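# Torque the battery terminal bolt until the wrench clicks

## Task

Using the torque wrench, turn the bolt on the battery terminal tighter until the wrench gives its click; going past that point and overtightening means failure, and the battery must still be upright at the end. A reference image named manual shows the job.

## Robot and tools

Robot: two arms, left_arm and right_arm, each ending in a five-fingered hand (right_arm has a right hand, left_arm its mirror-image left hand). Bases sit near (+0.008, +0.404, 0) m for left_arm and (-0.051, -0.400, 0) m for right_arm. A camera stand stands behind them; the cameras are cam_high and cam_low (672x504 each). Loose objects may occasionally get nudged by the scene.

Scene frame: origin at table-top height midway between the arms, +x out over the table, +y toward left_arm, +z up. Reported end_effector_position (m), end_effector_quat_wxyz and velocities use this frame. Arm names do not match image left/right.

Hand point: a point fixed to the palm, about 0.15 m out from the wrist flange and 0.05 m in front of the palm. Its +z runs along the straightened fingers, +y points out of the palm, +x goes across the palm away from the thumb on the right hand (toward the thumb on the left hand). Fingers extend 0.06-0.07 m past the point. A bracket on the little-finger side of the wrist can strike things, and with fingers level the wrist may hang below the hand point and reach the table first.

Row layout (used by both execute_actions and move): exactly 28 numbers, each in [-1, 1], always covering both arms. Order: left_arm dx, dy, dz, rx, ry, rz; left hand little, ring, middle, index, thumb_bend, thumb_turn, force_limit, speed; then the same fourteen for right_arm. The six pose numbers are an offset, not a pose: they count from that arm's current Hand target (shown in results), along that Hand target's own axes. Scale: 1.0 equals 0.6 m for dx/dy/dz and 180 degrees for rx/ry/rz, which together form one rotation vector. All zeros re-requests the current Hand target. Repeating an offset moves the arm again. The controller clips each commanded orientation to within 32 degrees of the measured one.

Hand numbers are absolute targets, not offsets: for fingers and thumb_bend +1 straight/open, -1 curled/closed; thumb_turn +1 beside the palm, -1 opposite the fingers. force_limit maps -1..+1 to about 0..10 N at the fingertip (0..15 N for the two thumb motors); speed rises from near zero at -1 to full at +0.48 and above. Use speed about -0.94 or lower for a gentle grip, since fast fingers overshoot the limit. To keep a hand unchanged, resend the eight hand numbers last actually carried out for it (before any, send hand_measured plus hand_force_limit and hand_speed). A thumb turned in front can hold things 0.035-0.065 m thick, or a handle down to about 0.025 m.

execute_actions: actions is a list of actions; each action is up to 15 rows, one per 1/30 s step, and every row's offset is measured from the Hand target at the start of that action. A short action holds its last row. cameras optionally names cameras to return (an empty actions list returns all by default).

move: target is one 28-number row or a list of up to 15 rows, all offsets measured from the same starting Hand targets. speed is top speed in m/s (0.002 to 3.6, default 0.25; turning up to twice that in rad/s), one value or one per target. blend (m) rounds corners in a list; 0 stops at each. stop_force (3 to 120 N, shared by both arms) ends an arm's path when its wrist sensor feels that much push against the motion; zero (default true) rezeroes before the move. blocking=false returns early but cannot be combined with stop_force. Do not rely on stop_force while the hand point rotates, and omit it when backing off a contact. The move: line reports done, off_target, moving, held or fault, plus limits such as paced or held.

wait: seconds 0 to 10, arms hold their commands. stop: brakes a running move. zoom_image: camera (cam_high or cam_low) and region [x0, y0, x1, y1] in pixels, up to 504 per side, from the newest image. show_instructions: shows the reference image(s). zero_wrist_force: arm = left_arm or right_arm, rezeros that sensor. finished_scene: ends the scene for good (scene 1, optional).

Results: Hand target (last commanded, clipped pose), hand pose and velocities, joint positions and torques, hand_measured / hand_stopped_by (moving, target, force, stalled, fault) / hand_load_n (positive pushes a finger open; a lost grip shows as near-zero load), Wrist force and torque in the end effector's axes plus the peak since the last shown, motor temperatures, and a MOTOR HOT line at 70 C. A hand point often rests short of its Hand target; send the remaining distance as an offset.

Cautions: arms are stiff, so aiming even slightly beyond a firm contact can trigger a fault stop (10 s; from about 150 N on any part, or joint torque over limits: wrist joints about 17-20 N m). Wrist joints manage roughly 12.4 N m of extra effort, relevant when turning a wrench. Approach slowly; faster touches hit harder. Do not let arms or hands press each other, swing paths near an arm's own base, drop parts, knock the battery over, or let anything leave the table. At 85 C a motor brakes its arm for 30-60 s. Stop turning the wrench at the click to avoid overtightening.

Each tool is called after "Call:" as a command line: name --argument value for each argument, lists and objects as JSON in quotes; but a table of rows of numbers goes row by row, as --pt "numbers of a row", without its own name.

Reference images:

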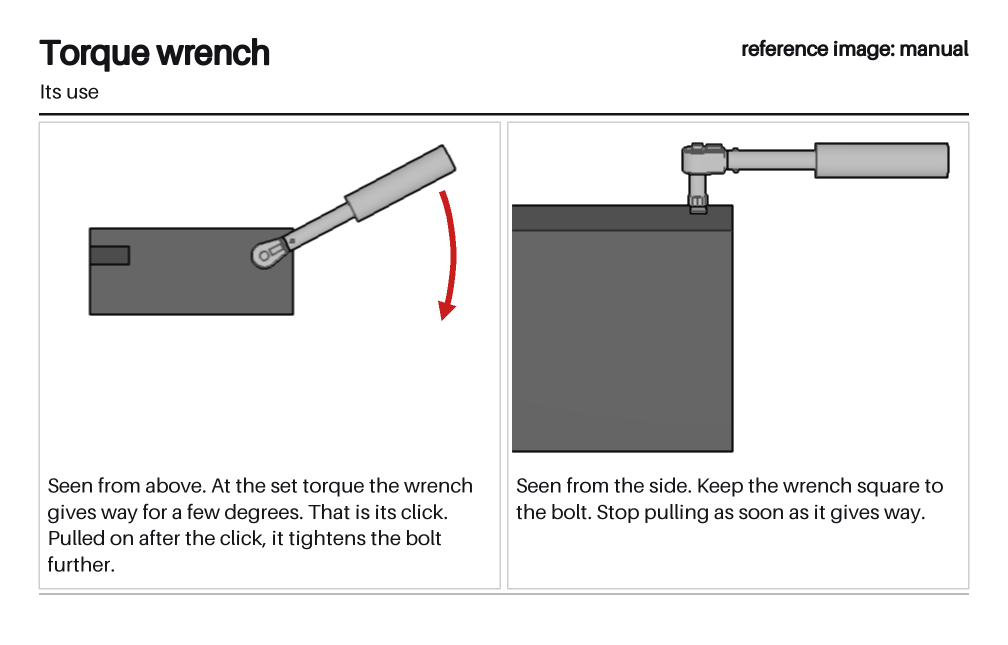

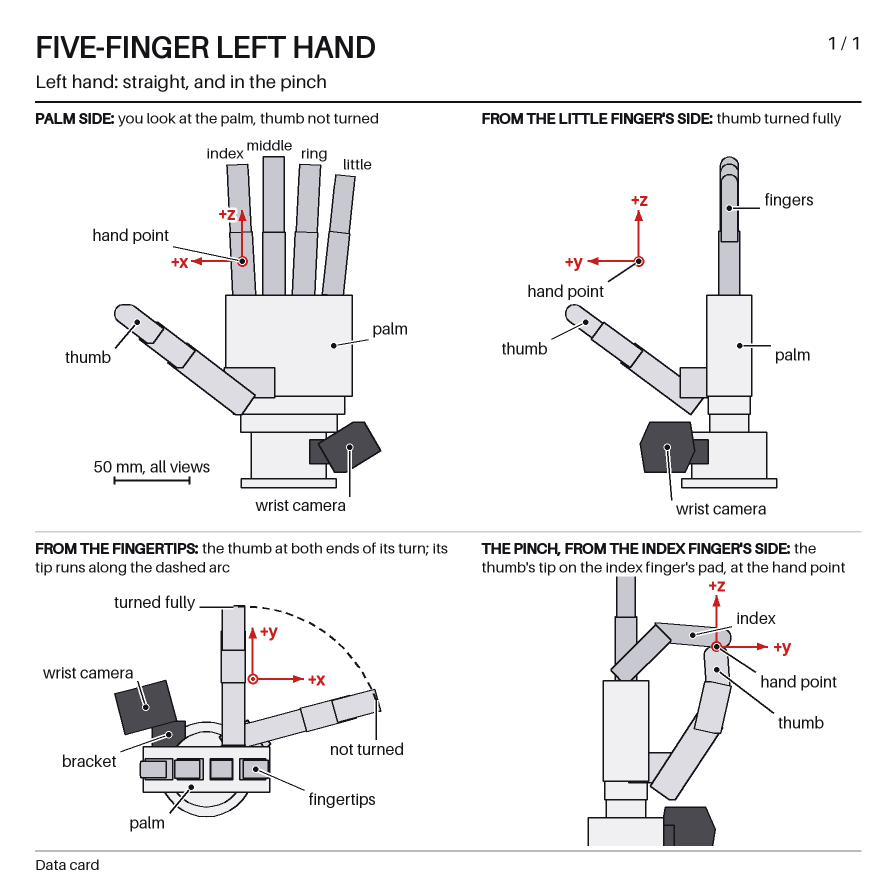

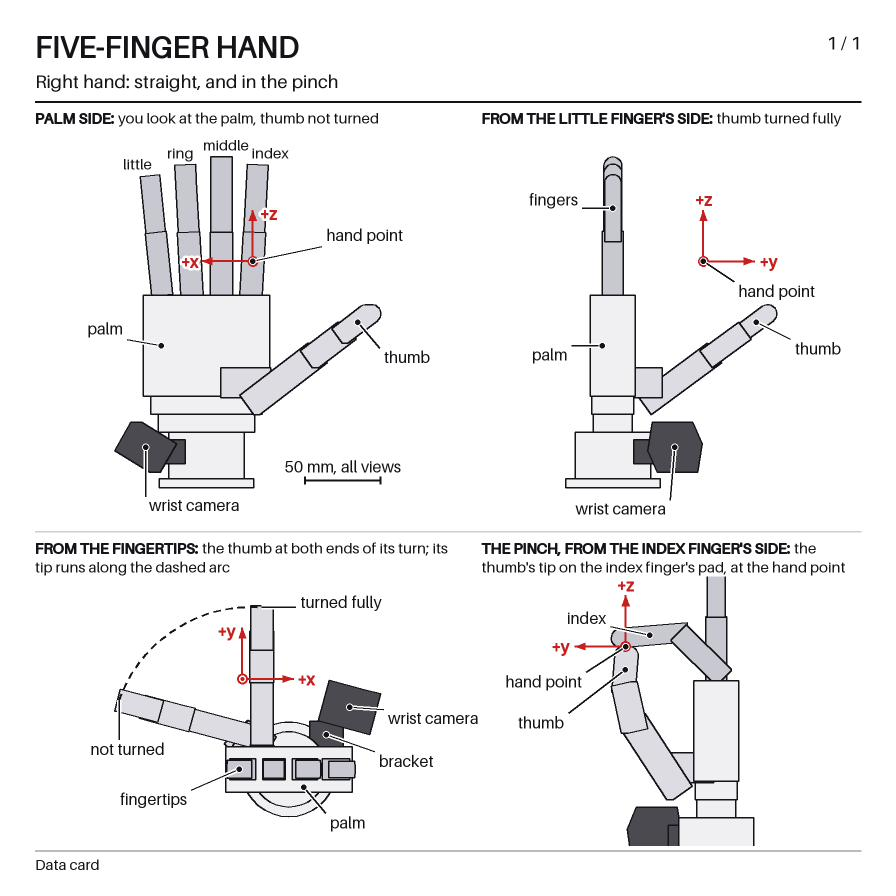

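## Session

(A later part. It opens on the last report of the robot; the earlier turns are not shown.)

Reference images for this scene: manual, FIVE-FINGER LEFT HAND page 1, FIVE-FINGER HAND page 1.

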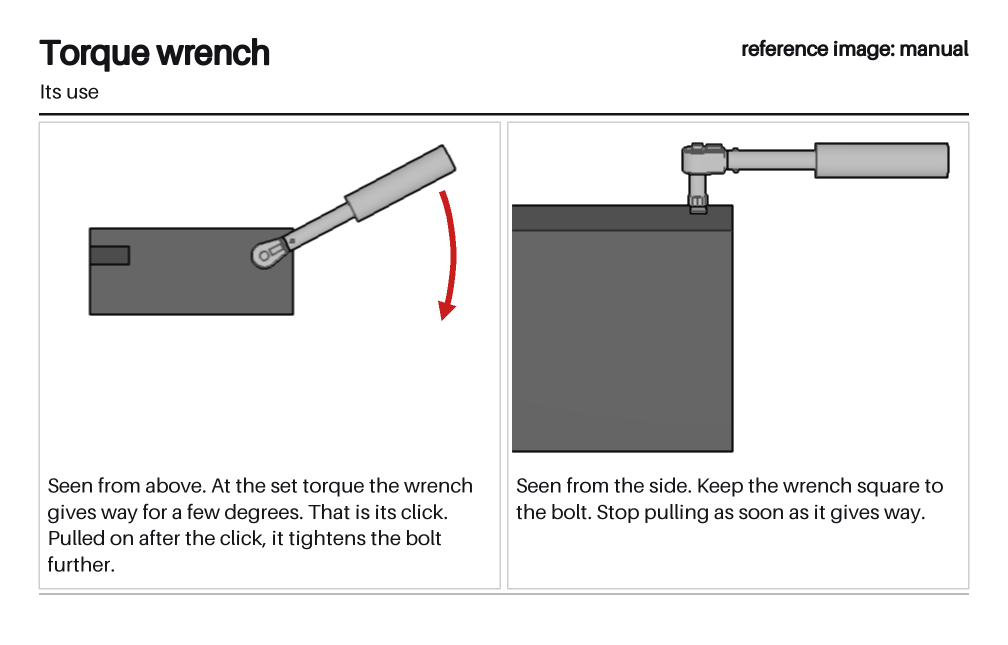

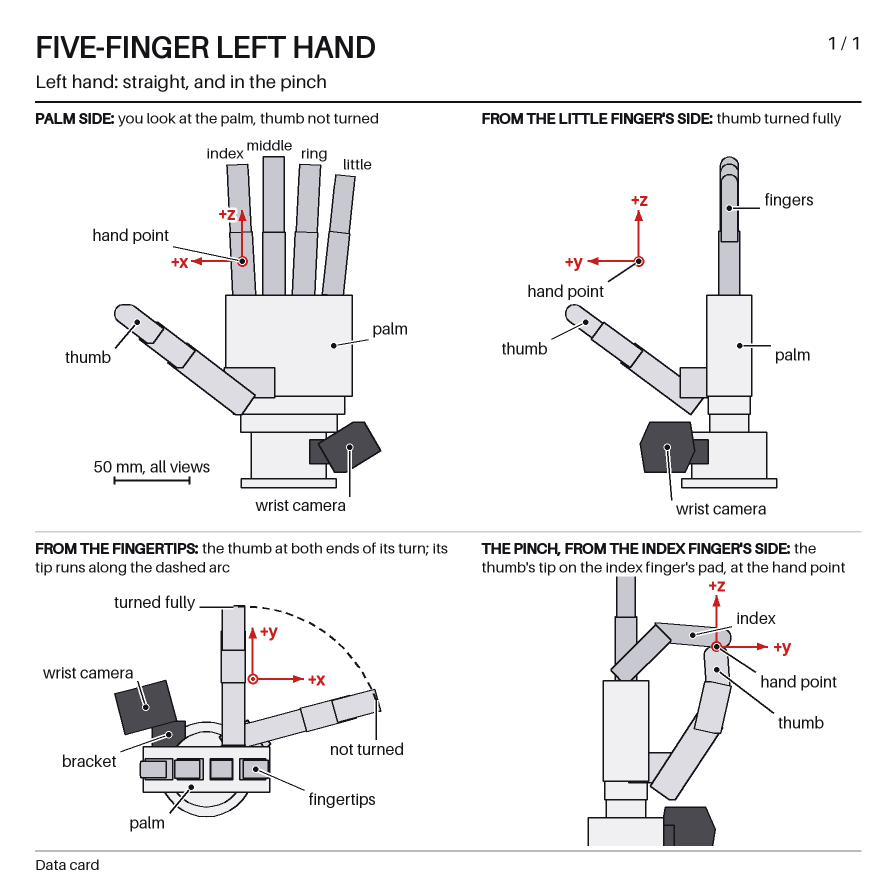

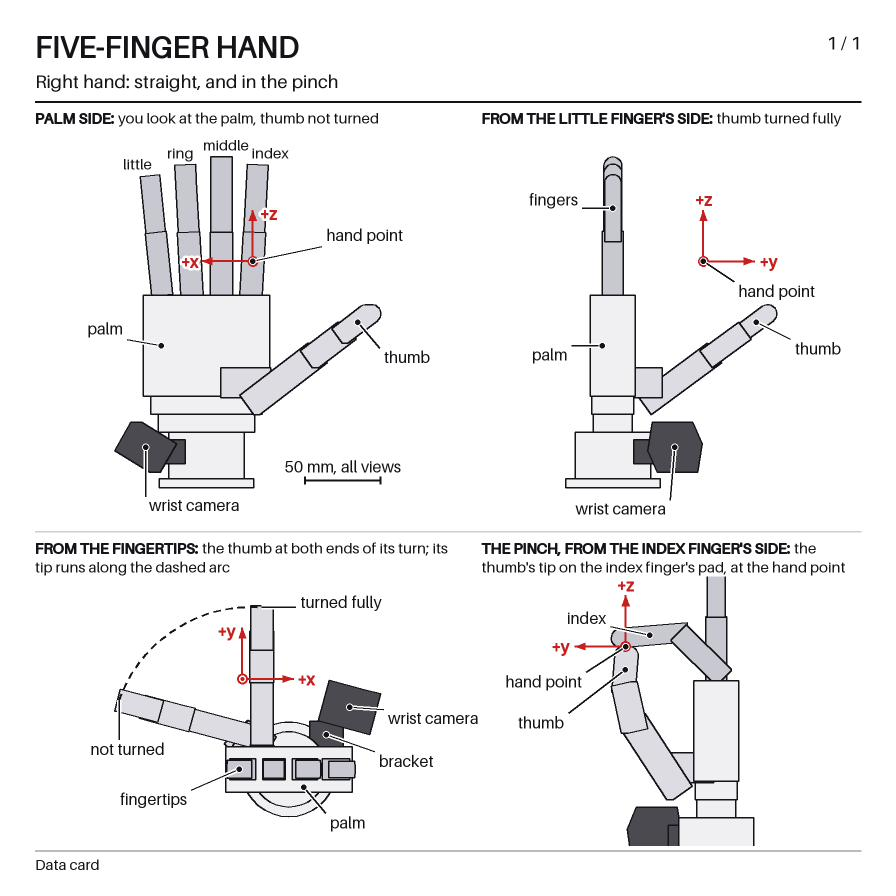

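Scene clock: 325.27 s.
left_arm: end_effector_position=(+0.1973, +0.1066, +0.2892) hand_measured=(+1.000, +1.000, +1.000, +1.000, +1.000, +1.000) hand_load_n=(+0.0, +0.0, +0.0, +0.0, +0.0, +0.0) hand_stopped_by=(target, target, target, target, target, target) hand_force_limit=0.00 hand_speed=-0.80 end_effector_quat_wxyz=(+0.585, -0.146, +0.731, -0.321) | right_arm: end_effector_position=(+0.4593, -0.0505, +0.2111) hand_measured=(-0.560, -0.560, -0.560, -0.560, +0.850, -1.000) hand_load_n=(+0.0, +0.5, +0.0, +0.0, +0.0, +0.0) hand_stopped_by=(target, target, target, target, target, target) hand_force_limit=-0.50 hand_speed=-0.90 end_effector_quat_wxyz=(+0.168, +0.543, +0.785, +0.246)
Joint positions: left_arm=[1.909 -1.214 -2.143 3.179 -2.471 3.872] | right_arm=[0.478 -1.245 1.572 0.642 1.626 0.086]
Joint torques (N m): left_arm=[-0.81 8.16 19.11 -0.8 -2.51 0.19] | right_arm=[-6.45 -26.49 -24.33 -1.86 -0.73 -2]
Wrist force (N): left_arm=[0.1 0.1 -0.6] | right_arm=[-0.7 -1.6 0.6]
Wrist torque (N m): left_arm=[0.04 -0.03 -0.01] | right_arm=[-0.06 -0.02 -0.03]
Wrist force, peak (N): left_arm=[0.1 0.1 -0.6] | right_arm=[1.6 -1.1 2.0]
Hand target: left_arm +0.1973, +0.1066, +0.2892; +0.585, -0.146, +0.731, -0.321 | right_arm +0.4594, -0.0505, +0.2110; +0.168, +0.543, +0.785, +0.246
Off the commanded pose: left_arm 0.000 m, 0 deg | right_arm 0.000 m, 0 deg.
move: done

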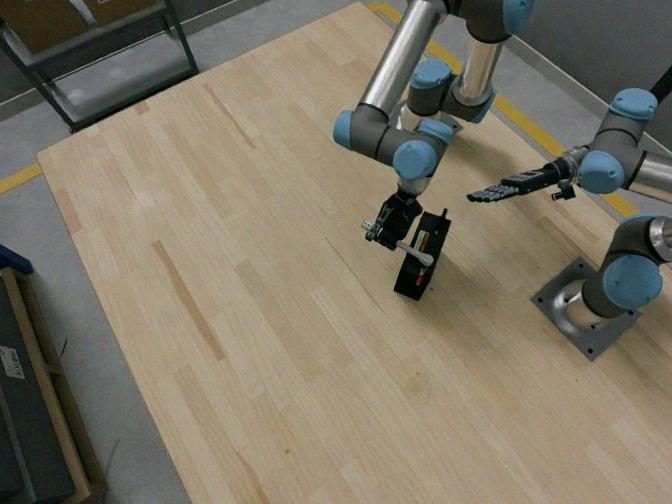

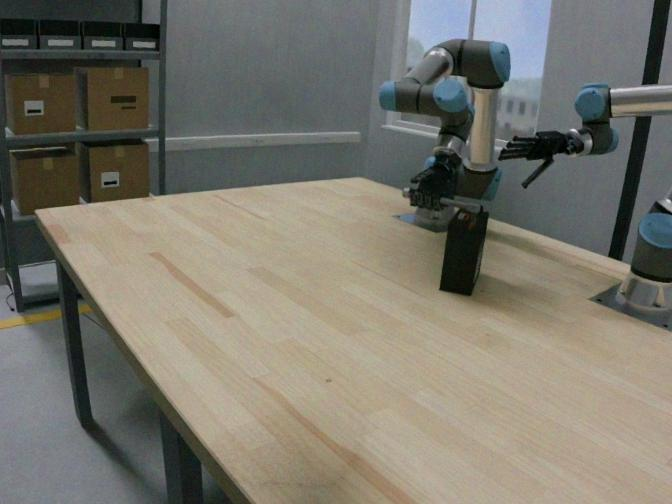

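Call:
move --target '[0,0,0,0,0,0,1,1,1,1,1,1,0,-0.8, 0,0,0.004,0,0,0,-0.7,-0.7,-0.7,-0.7,0.85,-1,-0.4,-0.92]' --speed 0.02 --cameras '[]'

Call:
wait --seconds 0.6

Scene clock: 326.43 s.
left_arm: end_effector_position=(+0.1973, +0.1066, +0.2892) hand_measured=(+1.000, +1.000, +1.000, +1.000, +1.000, +1.000) hand_load_n=(+0.5, +0.0, +0.0, +0.0, +0.0, +0.0) hand_stopped_by=(target, target, target, target, target, target) hand_force_limit=0.00 hand_speed=-0.80 end_effector_quat_wxyz=(+0.585, -0.146, +0.731, -0.321) | right_arm: end_effector_position=(+0.4606, -0.0500, +0.2091) hand_measured=(-0.700, -0.700, -0.700, -0.700, +0.850, -1.000) hand_load_n=(+0.5, +2.0, +0.0, +0.0, +0.0, +0.0) hand_stopped_by=(target, target, target, target, target, target) hand_force_limit=-0.40 hand_speed=-0.92 end_effector_quat_wxyz=(+0.168, +0.543, +0.785, +0.246)
Joint positions: left_arm=[1.909 -1.214 -2.143 3.179 -2.471 3.872] | right_arm=[0.477 -1.241 1.571 0.638 1.625 0.086]
Joint torques (N m): left_arm=[-0.88 8.56 19.34 -0.88 -2.56 0.16] | right_arm=[-7.41 -28.02 -23.05 -1.17 -0.66 -2.04]
Wrist force (N): left_arm=[0.1 0.2 -0.1] | right_arm=[0.0 1.9 3.9]
Wrist torque (N m): left_arm=[0.03 -0.02 0.00] | right_arm=[0.00 -0.18 0.16]
Wrist force, peak (N): left_arm=[0.2 0.4 -0.2] | right_arm=[0.1 1.8 4.1]
Hand target: left_arm +0.1973, +0.1066, +0.2892; +0.585, -0.146, +0.731, -0.321 | right_arm +0.4606, -0.0500, +0.2091; +0.168, +0.543, +0.785, +0.246
Off the commanded pose: left_arm 0.000 m, 0 deg | right_arm 0.000 m, 0 deg.
move: done
No camera images: "cameras" was empty.

Scene clock: 327.03 s.
left_arm: end_effector_position=(+0.1973, +0.1066, +0.2892) hand_measured=(+1.000, +1.000, +1.000, +1.000, +1.000, +1.000) hand_load_n=(+0.0, +0.0, +0.0, +0.0, +0.0, +0.0) hand_stopped_by=(target, target, target, target, target, target) hand_force_limit=0.00 hand_speed=-0.80 end_effector_quat_wxyz=(+0.585, -0.146, +0.731, -0.321) | right_arm: end_effector_position=(+0.4606, -0.0500, +0.2091) hand_measured=(-0.700, -0.700, -0.700, -0.700, +0.850, -1.000) hand_load_n=(+0.5, +2.5, +0.0, +0.0, +0.0, +0.0) hand_stopped_by=(target, target, target, target, target, target) hand_force_limit=-0.40 hand_speed=-0.92 end_effector_quat_wxyz=(+0.168, +0.543, +0.785, +0.246)
Joint positions: left_arm=[1.909 -1.214 -2.143 3.179 -2.471 3.872] | right_arm=[0.477 -1.241 1.571 0.638 1.625 0.086]
Joint torques (N m): left_arm=[-0.32 7.74 19.27 -0.87 -2.58 0.1] | right_arm=[-4.47 -27.09 -22.22 -1.15 -0.72 -1.96]
Wrist force (N): left_arm=[0.2 0.0 0.0] | right_arm=[0.1 1.4 3.8]
Wrist torque (N m): left_arm=[-0.02 -0.03 0.01] | right_arm=[-0.04 -0.19 0.16]
Wrist force, peak (N): left_arm=[-0.2 0.4 0.1] | right_arm=[0.2 2.1 3.7]
Hand target: left_arm +0.1973, +0.1066, +0.2892; +0.585, -0.146, +0.731, -0.321 | right_arm +0.4606, -0.0500, +0.2091; +0.168, +0.543, +0.785, +0.246
Off the commanded pose: left_arm 0.000 m, 0 deg | right_arm 0.000 m, 0 deg.
wait: 0.60 s; at rest by 0.17 s

Call:
execute_actions --actions '[]'

Call:
zoom_image --camera "cam_high" --region '[410, 243, 440, 273]'

Call:
zoom_image --camera "cam_low" --region '[455, 190, 500, 235]'

Call:
zoom_image --camera "cam_high" --region '[385, 200, 455, 305]'

Scene clock: 327.83 s.
left_arm: end_effector_position=(+0.1973, +0.1066, +0.2892) hand_measured=(+1.000, +1.000, +1.000, +1.000, +1.000, +1.000) hand_load_n=(+0.0, +0.0, +0.0, +0.0, +0.0, +0.0) hand_stopped_by=(target, target, target, target, target, target) hand_force_limit=0.00 hand_speed=-0.80 end_effector_quat_wxyz=(+0.585, -0.146, +0.731, -0.321) | right_arm: end_effector_position=(+0.4606, -0.0500, +0.2091) hand_measured=(-0.700, -0.700, -0.700, -0.700, +0.850, -1.000) hand_load_n=(+0.5, +2.5, +0.0, +0.0, -0.5, +0.0) hand_stopped_by=(target, target, target, target, target, target) hand_force_limit=-0.40 hand_speed=-0.92 end_effector_quat_wxyz=(+0.168, +0.543, +0.785, +0.246)
Joint positions: left_arm=[1.909 -1.214 -2.143 3.179 -2.471 3.872] | right_arm=[0.477 -1.241 1.571 0.638 1.625 0.086]
Joint velocities: within noise
Joint torques (N m): left_arm=[0.61 8.07 19.8 -0.8 -2.65 0.13] | right_arm=[-2.67 -27.85 -23.12 -1.14 -0.99 -2.01]
Motor temperatures (°C): left_arm=[24 22 29 33 37 37] | right_arm=[28 26 27 32 33 37]
Wrist force (N): left_arm=[0.0 0.5 -0.3] | right_arm=[0.1 1.6 3.6]
Wrist torque (N m): left_arm=[0.08 -0.01 -0.02] | right_arm=[0.00 -0.19 0.16]
Wrist force, peak (N): left_arm=[0.5 0.4 -0.3] | right_arm=[0.0 1.8 3.8]
Hand target: left_arm +0.1973, +0.1066, +0.2892; +0.585, -0.146, +0.731, -0.321 | right_arm +0.4606, -0.0500, +0.2091; +0.168, +0.543, +0.785, +0.246
Off the commanded pose: left_arm 0.000 m, 0 deg | right_arm 0.000 m, 0 deg.

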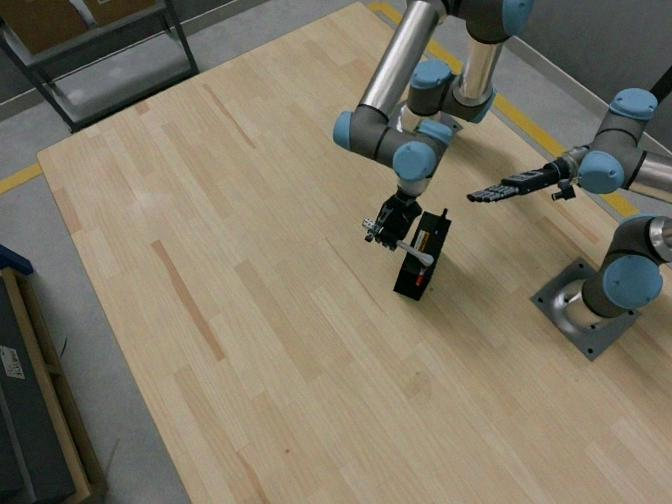

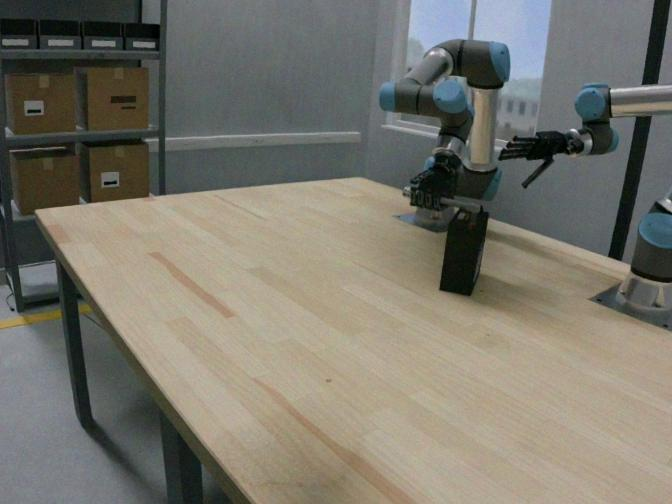

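Scaled by 16.800 from the camera's 672x504 image, which has a finer 960x720 frame.

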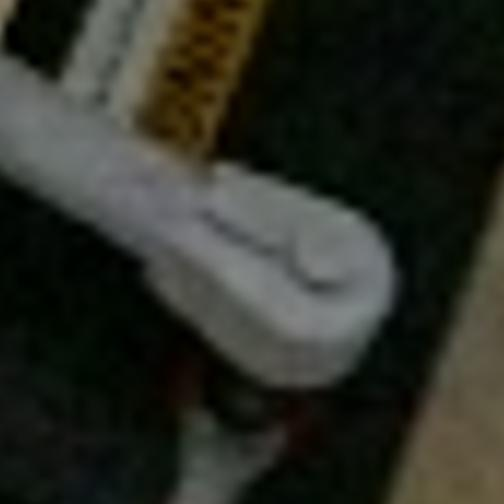

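Scaled by 11.200 from the camera's 672x504 image, which has a finer 960x720 frame.

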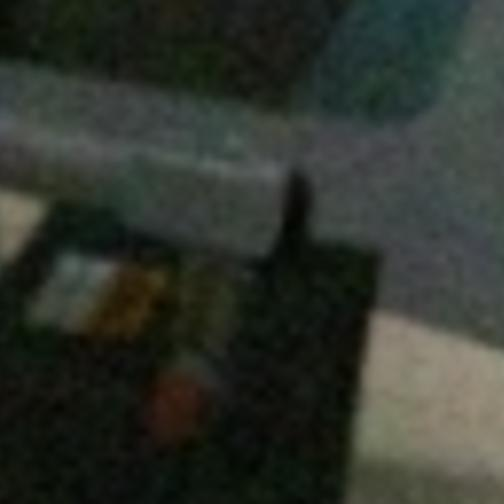

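Scaled by 4.800 from the camera's 672x504 image, which has a finer 960x720 frame.

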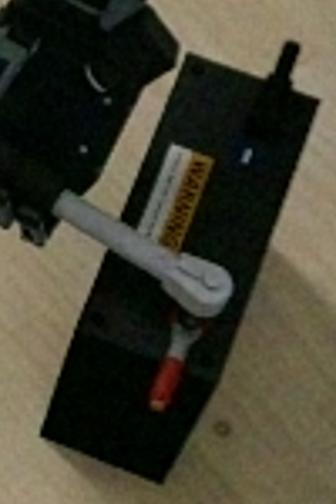

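Call:
move --target '[0,0,0,0,0,0,1,1,1,1,1,1,0,-0.8, 0,0,0,0,0,0,-0.95,-0.95,-0.95,-0.95,0.85,-1,0.1,-0.93]' --speed 0.02 --cameras '[]'

Call:
wait --seconds 0.5

Scene clock: 330.07 s.
left_arm: end_effector_position=(+0.1973, +0.1066, +0.2892) hand_measured=(+1.000, +1.000, +1.000, +1.000, +1.000, +1.000) hand_load_n=(+0.0, +0.0, +0.0, +0.0, +0.0, +0.0) hand_stopped_by=(target, target, target, target, target, target) hand_force_limit=0.00 hand_speed=-0.80 end_effector_quat_wxyz=(+0.585, -0.146, +0.731, -0.321) | right_arm: end_effector_position=(+0.4606, -0.0500, +0.2091) hand_measured=(-0.874, -0.868, -0.894, -0.920, +0.850, -1.000) hand_load_n=(+4.5, +2.5, +4.0, +7.0, +0.0, +0.0) hand_stopped_by=(force, force, force, force, target, target) hand_force_limit=0.10 hand_speed=-0.93 end_effector_quat_wxyz=(+0.168, +0.543, +0.785, +0.246)
Joint positions: left_arm=[1.909 -1.214 -2.143 3.179 -2.471 3.872] | right_arm=[0.477 -1.241 1.571 0.638 1.625 0.086]
Joint torques (N m): left_arm=[-0.6 8.29 19.61 -0.97 -2.76 0.14] | right_arm=[4.06 -32.89 -20.45 0.64 -0.7 -2.36]
Wrist force (N): left_arm=[-0.1 0.1 0.0] | right_arm=[-1.2 1.4 3.8]
Wrist torque (N m): left_arm=[0.01 0.02 -0.01] | right_arm=[0.06 -0.05 0.18]
Wrist force, peak (N): left_arm=[0.2 0.7 -0.2] | right_arm=[-0.7 2.6 6.4]
Hand target: left_arm +0.1973, +0.1066, +0.2892; +0.585, -0.146, +0.731, -0.321 | right_arm +0.4606, -0.0500, +0.2091; +0.168, +0.543, +0.785, +0.246
Off the commanded pose: left_arm 0.000 m, 0 deg | right_arm 0.000 m, 0 deg.
move: done
No camera images: "cameras" was empty.

Scene clock: 330.57 s.
left_arm: end_effector_position=(+0.1973, +0.1066, +0.2892) hand_measured=(+1.000, +1.000, +1.000, +1.000, +1.000, +1.000) hand_load_n=(+0.0, +0.0, +0.0, +0.0, +0.0, +0.0) hand_stopped_by=(target, target, target, target, target, target) hand_force_limit=0.00 hand_speed=-0.80 end_effector_quat_wxyz=(+0.585, -0.146, +0.731, -0.321) | right_arm: end_effector_position=(+0.4606, -0.0500, +0.2091) hand_measured=(-0.874, -0.868, -0.894, -0.920, +0.850, -1.000) hand_load_n=(+4.5, +2.0, +4.0, +7.0, +0.0, +0.0) hand_stopped_by=(force, force, force, force, target, target) hand_force_limit=0.10 hand_speed=-0.93 end_effector_quat_wxyz=(+0.168, +0.543, +0.785, +0.246)
Joint positions: left_arm=[1.909 -1.214 -2.143 3.179 -2.471 3.872] | right_arm=[0.477 -1.241 1.571 0.638 1.625 0.086]
Joint torques (N m): left_arm=[0.19 7.91 19.14 -0.8 -2.41 0.3] | right_arm=[3.99 -34.75 -21.59 1.47 -0.8 -2.03]
Wrist force (N): left_arm=[0.3 0.2 0.1] | right_arm=[-1.4 1.5 4.0]
Wrist torque (N m): left_arm=[0.01 -0.05 0.01] | right_arm=[0.07 -0.03 0.18]
Wrist force, peak (N): left_arm=[-0.3 0.4 0.2] | right_arm=[-1.4 1.4 4.1]
Hand target: left_arm +0.1973, +0.1066, +0.2892; +0.585, -0.146, +0.731, -0.321 | right_arm +0.4606, -0.0500, +0.2091; +0.168, +0.543, +0.785, +0.246
Off the commanded pose: left_arm 0.000 m, 0 deg | right_arm 0.000 m, 0 deg.
wait: 0.50 s; at rest by 0.17 s

Call:
move --target '[0,0,0,0,0,0,1,1,1,1,1,1,0,-0.8, 0,0,0,0,0,0,-0.62,-0.62,-0.62,-0.62,0.85,-1,0.1,-0.8]' --speed 0.02 --cameras '[]'

Call:
move --target '[0,0,0,0,0,0,1,1,1,1,1,1,0,-0.8, 0,-0.0057,0.0082,0,0,0,-0.62,-0.62,-0.62,-0.62,0.85,-1,0.1,-0.8]' --speed 0.02 --cameras '["cam_high","cam_low"]'

Call:
zoom_image --camera "cam_low" --region '[395, 180, 495, 230]'

Call:
zoom_image --camera "cam_high" --region '[350, 215, 450, 290]'

Scene clock: 347.20 s.
left_arm: end_effector_position=(+0.1973, +0.1066, +0.2892) hand_measured=(+1.000, +1.000, +1.000, +1.000, +1.000, +1.000) hand_load_n=(+0.0, +0.0, +0.0, +0.0, +0.5, +0.0) hand_stopped_by=(target, target, target, target, target, target) hand_force_limit=0.00 hand_speed=-0.80 end_effector_quat_wxyz=(+0.585, -0.146, +0.731, -0.321) | right_arm: end_effector_position=(+0.4606, -0.0500, +0.2091) hand_measured=(-0.620, -0.620, -0.620, -0.620, +0.850, -1.000) hand_load_n=(+0.0, +0.0, +0.0, +0.0, +0.0, +0.0) hand_stopped_by=(target, target, target, target, target, target) hand_force_limit=0.10 hand_speed=-0.80 end_effector_quat_wxyz=(+0.168, +0.543, +0.785, +0.246)
Joint positions: left_arm=[1.909 -1.214 -2.143 3.179 -2.471 3.872] | right_arm=[0.477 -1.241 1.571 0.638 1.625 0.086]
Joint torques (N m): left_arm=[-0.32 8.17 20.23 -0.84 -2.55 0.15] | right_arm=[2.97 -37.8 -13.67 2.27 -0.53 -1.99]
Wrist force (N): left_arm=[0.1 0.0 -0.1] | right_arm=[-0.3 -0.9 0.9]
Wrist torque (N m): left_arm=[0.01 -0.02 0.01] | right_arm=[-0.04 -0.05 0.05]
Wrist force, peak (N): left_arm=[-0.5 0.0 -0.5] | right_arm=[-1.5 1.7 4.2]
Hand target: left_arm +0.1973, +0.1066, +0.2892; +0.585, -0.146, +0.731, -0.321 | right_arm +0.4606, -0.0500, +0.2091; +0.168, +0.543, +0.785, +0.246
Off the commanded pose: left_arm 0.000 m, 0 deg | right_arm 0.000 m, 0 deg.
move: done
No camera images: "cameras" was empty.

Scene clock: 347.97 s.
left_arm: end_effector_position=(+0.1973, +0.1066, +0.2892) hand_measured=(+1.000, +1.000, +1.000, +1.000, +1.000, +1.000) hand_load_n=(+0.0, +0.0, +0.0, +0.0, +0.0, +0.0) hand_stopped_by=(target, target, target, target, target, target) hand_force_limit=0.00 hand_speed=-0.80 end_effector_quat_wxyz=(+0.585, -0.146, +0.731, -0.321) | right_arm: end_effector_position=(+0.4606, -0.0500, +0.2031) hand_measured=(-0.620, -0.620, -0.620, -0.620, +0.850, -1.000) hand_load_n=(+0.0, +0.0, +0.0, +0.0, -0.5, +0.0) hand_stopped_by=(target, target, target, target, target, target) hand_force_limit=0.10 hand_speed=-0.80 end_effector_quat_wxyz=(+0.168, +0.543, +0.785, +0.246)
Joint positions: left_arm=[1.909 -1.214 -2.143 3.179 -2.471 3.872] | right_arm=[0.478 -1.236 1.581 0.624 1.625 0.086]
Joint torques (N m): left_arm=[-0.83 8.31 19.47 -0.87 -2.58 0.1] | right_arm=[5.49 -27.41 -10.69 -2.16 0.79 0.15]
Wrist force (N): left_arm=[-0.1 -0.1 0.1] | right_arm=[-0.3 -1.0 -0.1]
Wrist torque (N m): left_arm=[-0.03 0.02 0.00] | right_arm=[-0.02 0.01 0.05]
Wrist force, peak (N): left_arm=[0.1 0.4 -0.2] | right_arm=[-0.7 -1.4 0.6]
Hand target: left_arm +0.1973, +0.1066, +0.2892; +0.585, -0.146, +0.731, -0.321 | right_arm +0.4606, -0.0500, +0.2031; +0.168, +0.543, +0.785, +0.246
Off the commanded pose: left_arm 0.000 m, 0 deg | right_arm 0.000 m, 0 deg.
move: done

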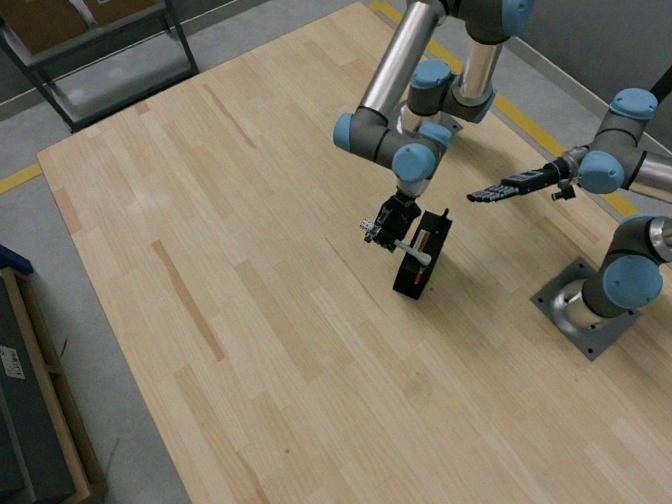

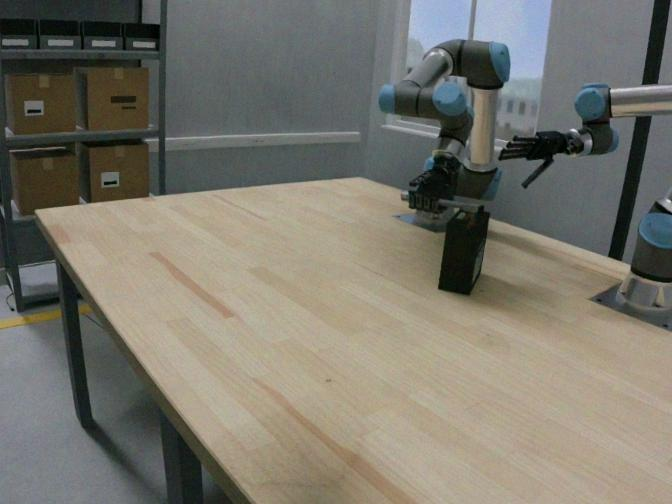

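Scaled by 5.040 from the camera's 672x504 image, which has a finer 960x720 frame.

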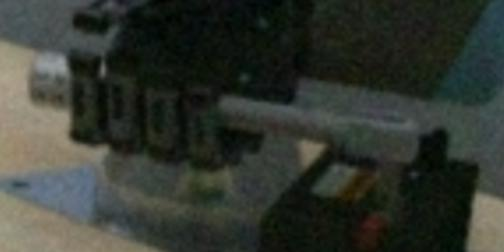

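Scaled by 5.040 from the camera's 672x504 image, which has a finer 960x720 frame.

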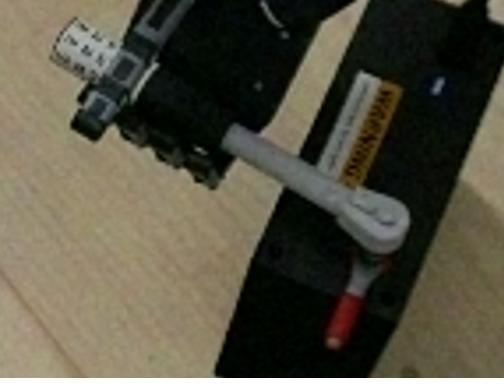

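Call:
move --target '[0,0,0,0,0,0,1,1,1,1,1,1,0,-0.8, 0,-0.0038,0.0055,0,0,0,-0.62,-0.62,-0.62,-0.62,0.85,-1,0.1,-0.8]' --speed 0.02 --cameras '["cam_high","cam_low"]'

Call:
zoom_image --camera "cam_low" --region '[395, 180, 495, 230]'

Call:
zoom_image --camera "cam_high" --region '[350, 215, 450, 290]'

Scene clock: 351.13 s.
left_arm: end_effector_position=(+0.1973, +0.1066, +0.2892) hand_measured=(+1.000, +1.000, +1.000, +1.000, +1.000, +1.000) hand_load_n=(+0.0, +0.0, +0.0, +0.0, +0.0, +0.0) hand_stopped_by=(target, target, target, target, target, target) hand_force_limit=0.00 hand_speed=-0.80 end_effector_quat_wxyz=(+0.585, -0.146, +0.731, -0.321) | right_arm: end_effector_position=(+0.4606, -0.0500, +0.1991) hand_measured=(-0.620, -0.620, -0.620, -0.620, +0.850, -1.000) hand_load_n=(+0.0, +0.0, +0.0, +0.0, +0.0, +0.0) hand_stopped_by=(target, target, target, target, target, target) hand_force_limit=0.10 hand_speed=-0.80 end_effector_quat_wxyz=(+0.168, +0.543, +0.785, +0.246)
Joint positions: left_arm=[1.909 -1.214 -2.143 3.179 -2.471 3.872] | right_arm=[0.478 -1.233 1.587 0.614 1.626 0.086]
Joint torques (N m): left_arm=[-0.67 8.51 19.97 -0.8 -2.48 0.22] | right_arm=[7.85 -27.49 -9.84 -1.7 0.72 1.34]
Wrist force (N): left_arm=[-0.1 0.2 0.0] | right_arm=[0.0 -0.7 -0.1]
Wrist torque (N m): left_arm=[0.01 0.01 -0.01] | right_arm=[-0.03 0.00 0.06]
Wrist force, peak (N): left_arm=[0.0 0.6 0.2] | right_arm=[-0.3 -1.5 0.1]
Hand target: left_arm +0.1973, +0.1066, +0.2892; +0.585, -0.146, +0.731, -0.321 | right_arm +0.4606, -0.0500, +0.1991; +0.168, +0.543, +0.785, +0.246
Off the commanded pose: left_arm 0.000 m, 0 deg | right_arm 0.000 m, 0 deg.
move: done

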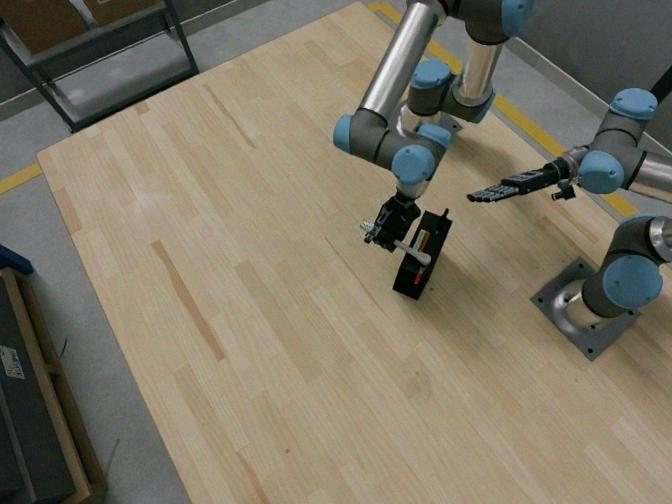

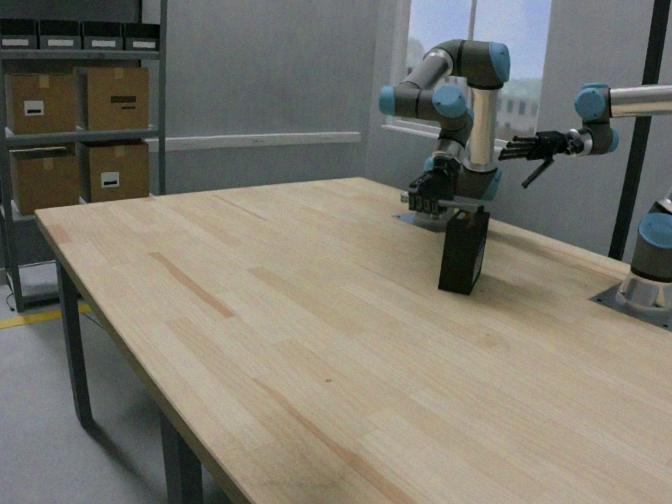

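Scaled by 5.040 from the camera's 672x504 image, which has a finer 960x720 frame.

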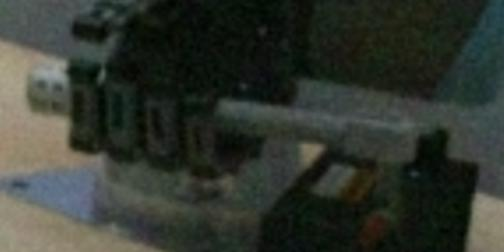

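Scaled by 5.040 from the camera's 672x504 image, which has a finer 960x720 frame.

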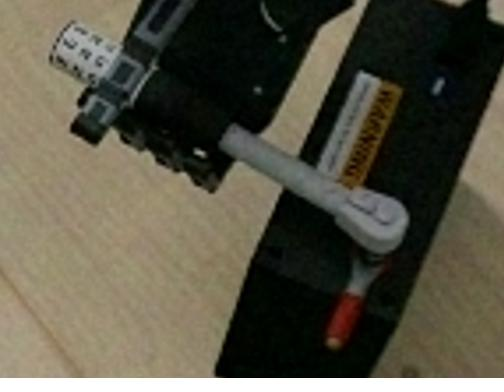

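Call:
move --pt "0 0 0 0 0 0 1 1 1 1 1 1 0 -0.8 -0.025 0 0 0 0 0 -0.62 -0.62 -0.62 -0.62 0.85 -1 0.1 -0.8" --pt "0 0 0 0 0 0 1 1 1 1 1 1 0 -0.8 -0.025 0.0125 -0.0115 0 0 0 -0.62 -0.62 -0.62 -0.62 0.85 -1 0.1 -0.8" --speed 0.04 --cameras '["cam_high","cam_low"]'

Call:
zoom_image --camera "cam_low" --region '[395, 180, 495, 230]'

Call:
zoom_image --camera "cam_high" --region '[350, 215, 450, 290]'

Scene clock: 365.23 s.
left_arm: end_effector_position=(+0.1973, +0.1066, +0.2892) hand_measured=(+1.000, +1.000, +1.000, +1.000, +1.000, +1.000) hand_load_n=(+0.0, +0.0, +0.0, +0.0, +0.0, +0.0) hand_stopped_by=(target, target, target, target, target, target) hand_force_limit=0.00 hand_speed=-0.80 end_effector_quat_wxyz=(+0.585, -0.146, +0.731, -0.321) | right_arm: end_effector_position=(+0.4680, -0.0633, +0.2089) hand_measured=(-0.620, -0.620, -0.620, -0.620, +0.850, -1.000) hand_load_n=(+0.0, +0.0, +0.0, +0.0, -0.5, +0.0) hand_stopped_by=(target, target, target, target, target, target) hand_force_limit=0.10 hand_speed=-0.80 end_effector_quat_wxyz=(+0.168, +0.543, +0.785, +0.246)
Joint positions: left_arm=[1.909 -1.214 -2.143 3.179 -2.471 3.872] | right_arm=[0.442 -1.249 1.583 0.633 1.605 0.057]
Joint torques (N m): left_arm=[-0.34 7.96 20.21 -0.7 -2.67 0.22] | right_arm=[-8.98 -42.51 -24.99 3.63 -0.73 -2]
Wrist force (N): left_arm=[0.0 0.0 0.0] | right_arm=[1.2 -1.7 1.0]
Wrist torque (N m): left_arm=[-0.01 0.01 0.00] | right_arm=[-0.08 -0.08 0.04]
Wrist force, peak (N): left_arm=[0.4 0.5 -0.1] | right_arm=[1.6 -1.6 0.8]
Hand target: left_arm +0.1973, +0.1066, +0.2892; +0.585, -0.146, +0.731, -0.321 | right_arm +0.4680, -0.0633, +0.2089; +0.168, +0.543, +0.785, +0.246
Off the commanded pose: left_arm 0.000 m, 0 deg | right_arm 0.000 m, 0 deg.
move: done

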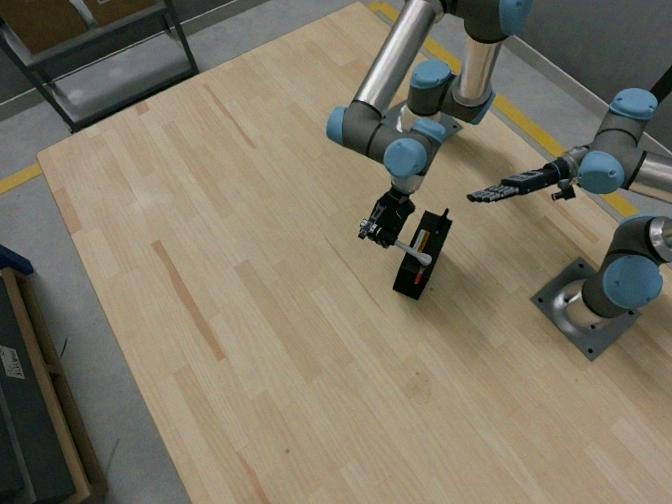

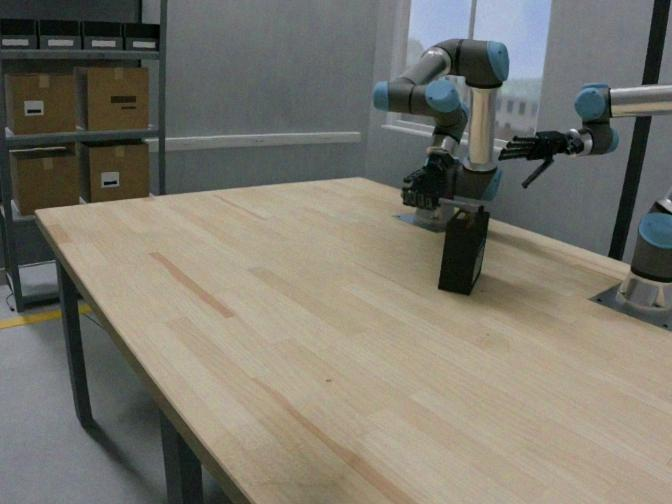

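Scaled by 5.040 from the camera's 672x504 image, which has a finer 960x720 frame.

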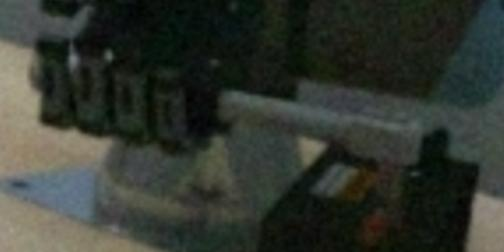

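Scaled by 5.040 from the camera's 672x504 image, which has a finer 960x720 frame.

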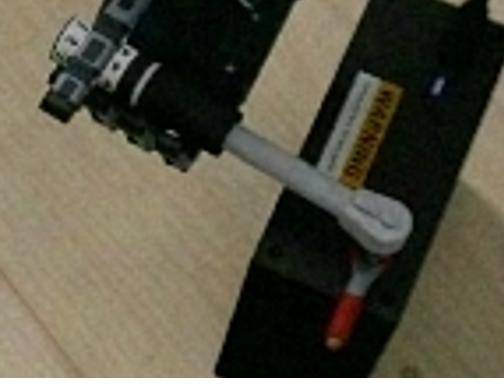

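Call:
move --target '[0,0,0,0,0,0,1,1,1,1,1,1,0,-0.8, 0,0.003,0.002,0,0,0,-0.95,-0.95,-0.95,-0.95,0.85,-1,0.1,-0.93]' --speed 0.02 --cameras '["cam_high","cam_low"]'

Call:
zoom_image --camera "cam_low" --region '[395, 180, 495, 230]'

Call:
zoom_image --camera "cam_high" --region '[350, 215, 450, 290]'

Scene clock: 367.47 s.
left_arm: end_effector_position=(+0.1973, +0.1066, +0.2892) hand_measured=(+1.000, +1.000, +1.000, +1.000, +1.000, +1.000) hand_load_n=(+0.0, +0.0, +0.0, +0.0, +0.0, +0.0) hand_stopped_by=(target, target, target, target, target, target) hand_force_limit=0.00 hand_speed=-0.80 end_effector_quat_wxyz=(+0.585, -0.146, +0.731, -0.321) | right_arm: end_effector_position=(+0.4701, -0.0625, +0.2090) hand_measured=(-0.868, -0.848, -0.874, -0.886, +0.850, -1.000) hand_load_n=(+4.5, +1.0, +4.5, +7.0, +0.0, +0.0) hand_stopped_by=(force, force, force, force, target, target) hand_force_limit=0.10 hand_speed=-0.93 end_effector_quat_wxyz=(+0.168, +0.543, +0.785, +0.246)
Joint positions: left_arm=[1.909 -1.214 -2.143 3.179 -2.471 3.872] | right_arm=[0.441 -1.245 1.577 0.635 1.605 0.056]
Joint torques (N m): left_arm=[-1.57 8.78 19.89 -0.67 -2.51 0.07] | right_arm=[-5.71 -29.64 -24.71 1.28 -0.93 -0.33]
Wrist force (N): left_arm=[0.1 0.2 0.1] | right_arm=[-3.3 -3.5 -0.5]
Wrist torque (N m): left_arm=[0.01 -0.01 0.00] | right_arm=[-0.06 0.40 -0.65]
Wrist force, peak (N): left_arm=[0.6 0.3 -0.2] | right_arm=[-3.1 -3.8 -0.7]
Hand target: left_arm +0.1973, +0.1066, +0.2892; +0.585, -0.146, +0.731, -0.321 | right_arm +0.4701, -0.0625, +0.2090; +0.168, +0.543, +0.785, +0.246
Off the commanded pose: left_arm 0.000 m, 0 deg | right_arm 0.000 m, 0 deg.
move: done

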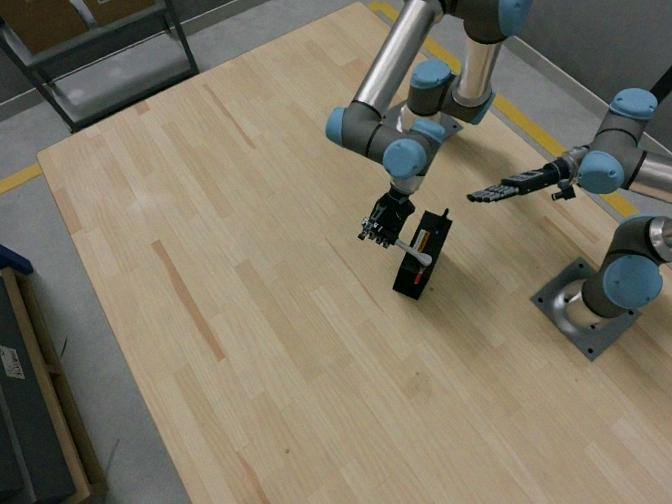

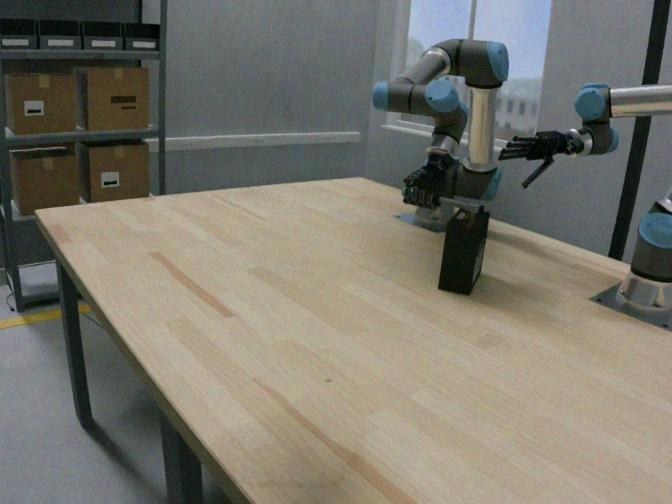

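Scaled by 5.040 from the camera's 672x504 image, which has a finer 960x720 frame.

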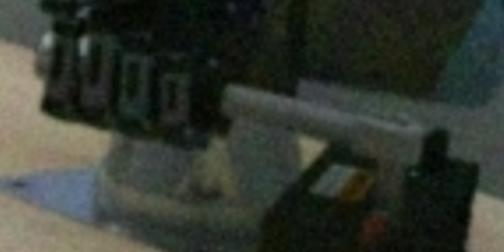

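Scaled by 5.040 from the camera's 672x504 image, which has a finer 960x720 frame.

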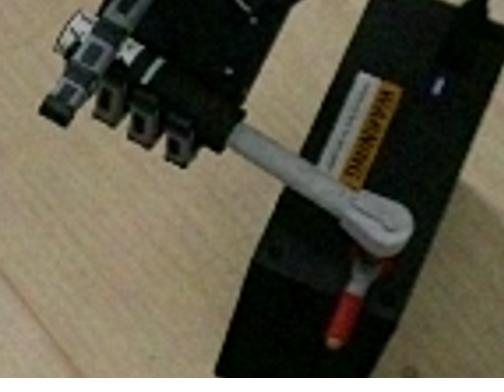

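Call:
move --target '[0,0,0,0,0,0,1,1,1,1,1,1,0,-0.8, -0.0015,0.0016,0.0011,0.0,0.0063,-0.0091,-0.95,-0.95,-0.95,-0.95,0.85,-1,0.1,-0.93]' --speed 0.02 --cameras '[]'

Scene clock: 369.63 s.
left_arm: end_effector_position=(+0.1973, +0.1066, +0.2892) hand_measured=(+1.000, +1.000, +1.000, +1.000, +1.000, +1.000) hand_load_n=(+0.0, +0.0, +0.0, +0.0, +0.0, +0.0) hand_stopped_by=(target, target, target, target, target, target) hand_force_limit=0.00 hand_speed=-0.80 end_effector_quat_wxyz=(+0.585, -0.146, +0.731, -0.321) | right_arm: end_effector_position=(+0.4715, -0.0629, +0.2090) hand_measured=(-0.866, -0.848, -0.874, -0.888, +0.850, -1.000) hand_load_n=(+8.0, +2.0, +1.0, +0.0, +0.0, +0.0) hand_stopped_by=(force, force, force, force, target, target) hand_force_limit=0.10 hand_speed=-0.93 end_effector_quat_wxyz=(+0.163, +0.529, +0.795, +0.249)
Joint positions: left_arm=[1.909 -1.214 -2.143 3.179 -2.471 3.872] | right_arm=[0.424 -1.251 1.585 0.632 1.575 0.013]
Joint torques (N m): left_arm=[-1.05 8.22 19.83 -0.92 -2.59 0.24] | right_arm=[-3.68 -36.94 -2.36 1.03 -1.04 -4.87]
Wrist force (N): left_arm=[0.0 0.0 0.0] | right_arm=[2.7 16.2 2.6]
Wrist torque (N m): left_arm=[0.00 -0.01 0.00] | right_arm=[0.18 -0.25 2.77]
Wrist force, peak (N): left_arm=[0.0 0.6 -0.2] | right_arm=[2.7 16.2 2.6]
Hand target: left_arm +0.1973, +0.1066, +0.2892; +0.585, -0.146, +0.731, -0.321 | right_arm +0.4715, -0.0629, +0.2090; +0.163, +0.529, +0.795, +0.249
Off the commanded pose: left_arm 0.000 m, 0 deg | right_arm 0.000 m, 0 deg.
move: done
No camera images: "cameras" was empty.

Call:
move --target '[0,0,0,0,0,0,1,1,1,1,1,1,0,-0.8, 0.0,-0.0024,-0.0017,0.0,-0.0063,0.0091,-0.95,-0.95,-0.95,-0.95,0.85,-1,0.1,-0.93]' --speed 0.02 --cameras '[]'

Scene clock: 371.53 s.
left_arm: end_effector_position=(+0.1973, +0.1066, +0.2892) hand_measured=(+1.000, +1.000, +1.000, +1.000, +1.000, +1.000) hand_load_n=(+0.0, +0.0, +0.0, +0.0, +0.0, +0.0) hand_stopped_by=(target, target, target, target, target, target) hand_force_limit=0.00 hand_speed=-0.80 end_effector_quat_wxyz=(+0.585, -0.146, +0.731, -0.321) | right_arm: end_effector_position=(+0.4698, -0.0636, +0.2090) hand_measured=(-0.868, -0.848, -0.874, -0.888, +0.850, -1.000) hand_load_n=(+3.0, +0.5, +2.0, +1.5, +0.0, +0.0) hand_stopped_by=(force, force, force, force, target, target) hand_force_limit=0.10 hand_speed=-0.93 end_effector_quat_wxyz=(+0.168, +0.543, +0.785, +0.246)
Joint positions: left_arm=[1.909 -1.214 -2.143 3.179 -2.471 3.872] | right_arm=[0.439 -1.247 1.579 0.634 1.604 0.054]
Joint torques (N m): left_arm=[-1.47 8.78 19.86 -0.83 -2.45 0.27] | right_arm=[11.92 -24.56 -22.22 3.96 0.5 1.39]
Wrist force (N): left_arm=[-0.1 0.1 -0.3] | right_arm=[-3.3 1.8 -1.2]
Wrist torque (N m): left_arm=[0.02 0.00 -0.01] | right_arm=[0.16 0.42 0.06]
Wrist force, peak (N): left_arm=[0.1 0.5 -0.4] | right_arm=[2.6 16.9 2.1]
Hand target: left_arm +0.1973, +0.1066, +0.2892; +0.585, -0.146, +0.731, -0.321 | right_arm +0.4698, -0.0636, +0.2090; +0.168, +0.543, +0.785, +0.246
Off the commanded pose: left_arm 0.000 m, 0 deg | right_arm 0.000 m, 0 deg.
move: done
No camera images: "cameras" was empty.

Call:
move --target '[0,0,0,0,0,0,1,1,1,1,1,1,0,-0.8, -0.0018,0.0009,-0.0014,0.0,0,0,-0.95,-0.95,-0.95,-0.95,0.85,-1,0.1,-0.93]' --speed 0.02 --cameras '[]'

Scene clock: 372.67 s.
left_arm: end_effector_position=(+0.1973, +0.1066, +0.2892) hand_measured=(+1.000, +1.000, +1.000, +1.000, +1.000, +1.000) hand_load_n=(+0.0, -0.5, +0.0, +0.0, +0.0, +0.0) hand_stopped_by=(target, target, target, target, target, target) hand_force_limit=0.00 hand_speed=-0.80 end_effector_quat_wxyz=(+0.585, -0.146, +0.731, -0.321) | right_arm: end_effector_position=(+0.4702, -0.0646, +0.2100) hand_measured=(-0.868, -0.848, -0.874, -0.888, +0.850, -1.000) hand_load_n=(+4.5, +0.5, +0.5, +0.0, +0.0, +0.0) hand_stopped_by=(force, force, force, force, target, target) hand_force_limit=0.10 hand_speed=-0.93 end_effector_quat_wxyz=(+0.168, +0.543, +0.785, +0.246)
Joint positions: left_arm=[1.909 -1.214 -2.143 3.179 -2.471 3.872] | right_arm=[0.437 -1.249 1.579 0.636 1.602 0.053]
Joint torques (N m): left_arm=[0.08 7.95 19.53 -0.87 -2.63 0.22] | right_arm=[-9.13 -43.58 -24.48 4.01 -1.04 -1.69]
Wrist force (N): left_arm=[0.1 0.2 0.1] | right_arm=[2.2 -1.9 4.6]
Wrist torque (N m): left_arm=[0.01 -0.02 0.01] | right_arm=[-0.27 -0.38 -0.26]
Wrist force, peak (N): left_arm=[0.3 0.4 -0.2] | right_arm=[2.5 -1.7 4.8]
Hand target: left_arm +0.1973, +0.1066, +0.2892; +0.585, -0.146, +0.731, -0.321 | right_arm +0.4702, -0.0646, +0.2100; +0.168, +0.543, +0.785, +0.246
Off the commanded pose: left_arm 0.000 m, 0 deg | right_arm 0.000 m, 0 deg.
move: done
No camera images: "cameras" was empty.


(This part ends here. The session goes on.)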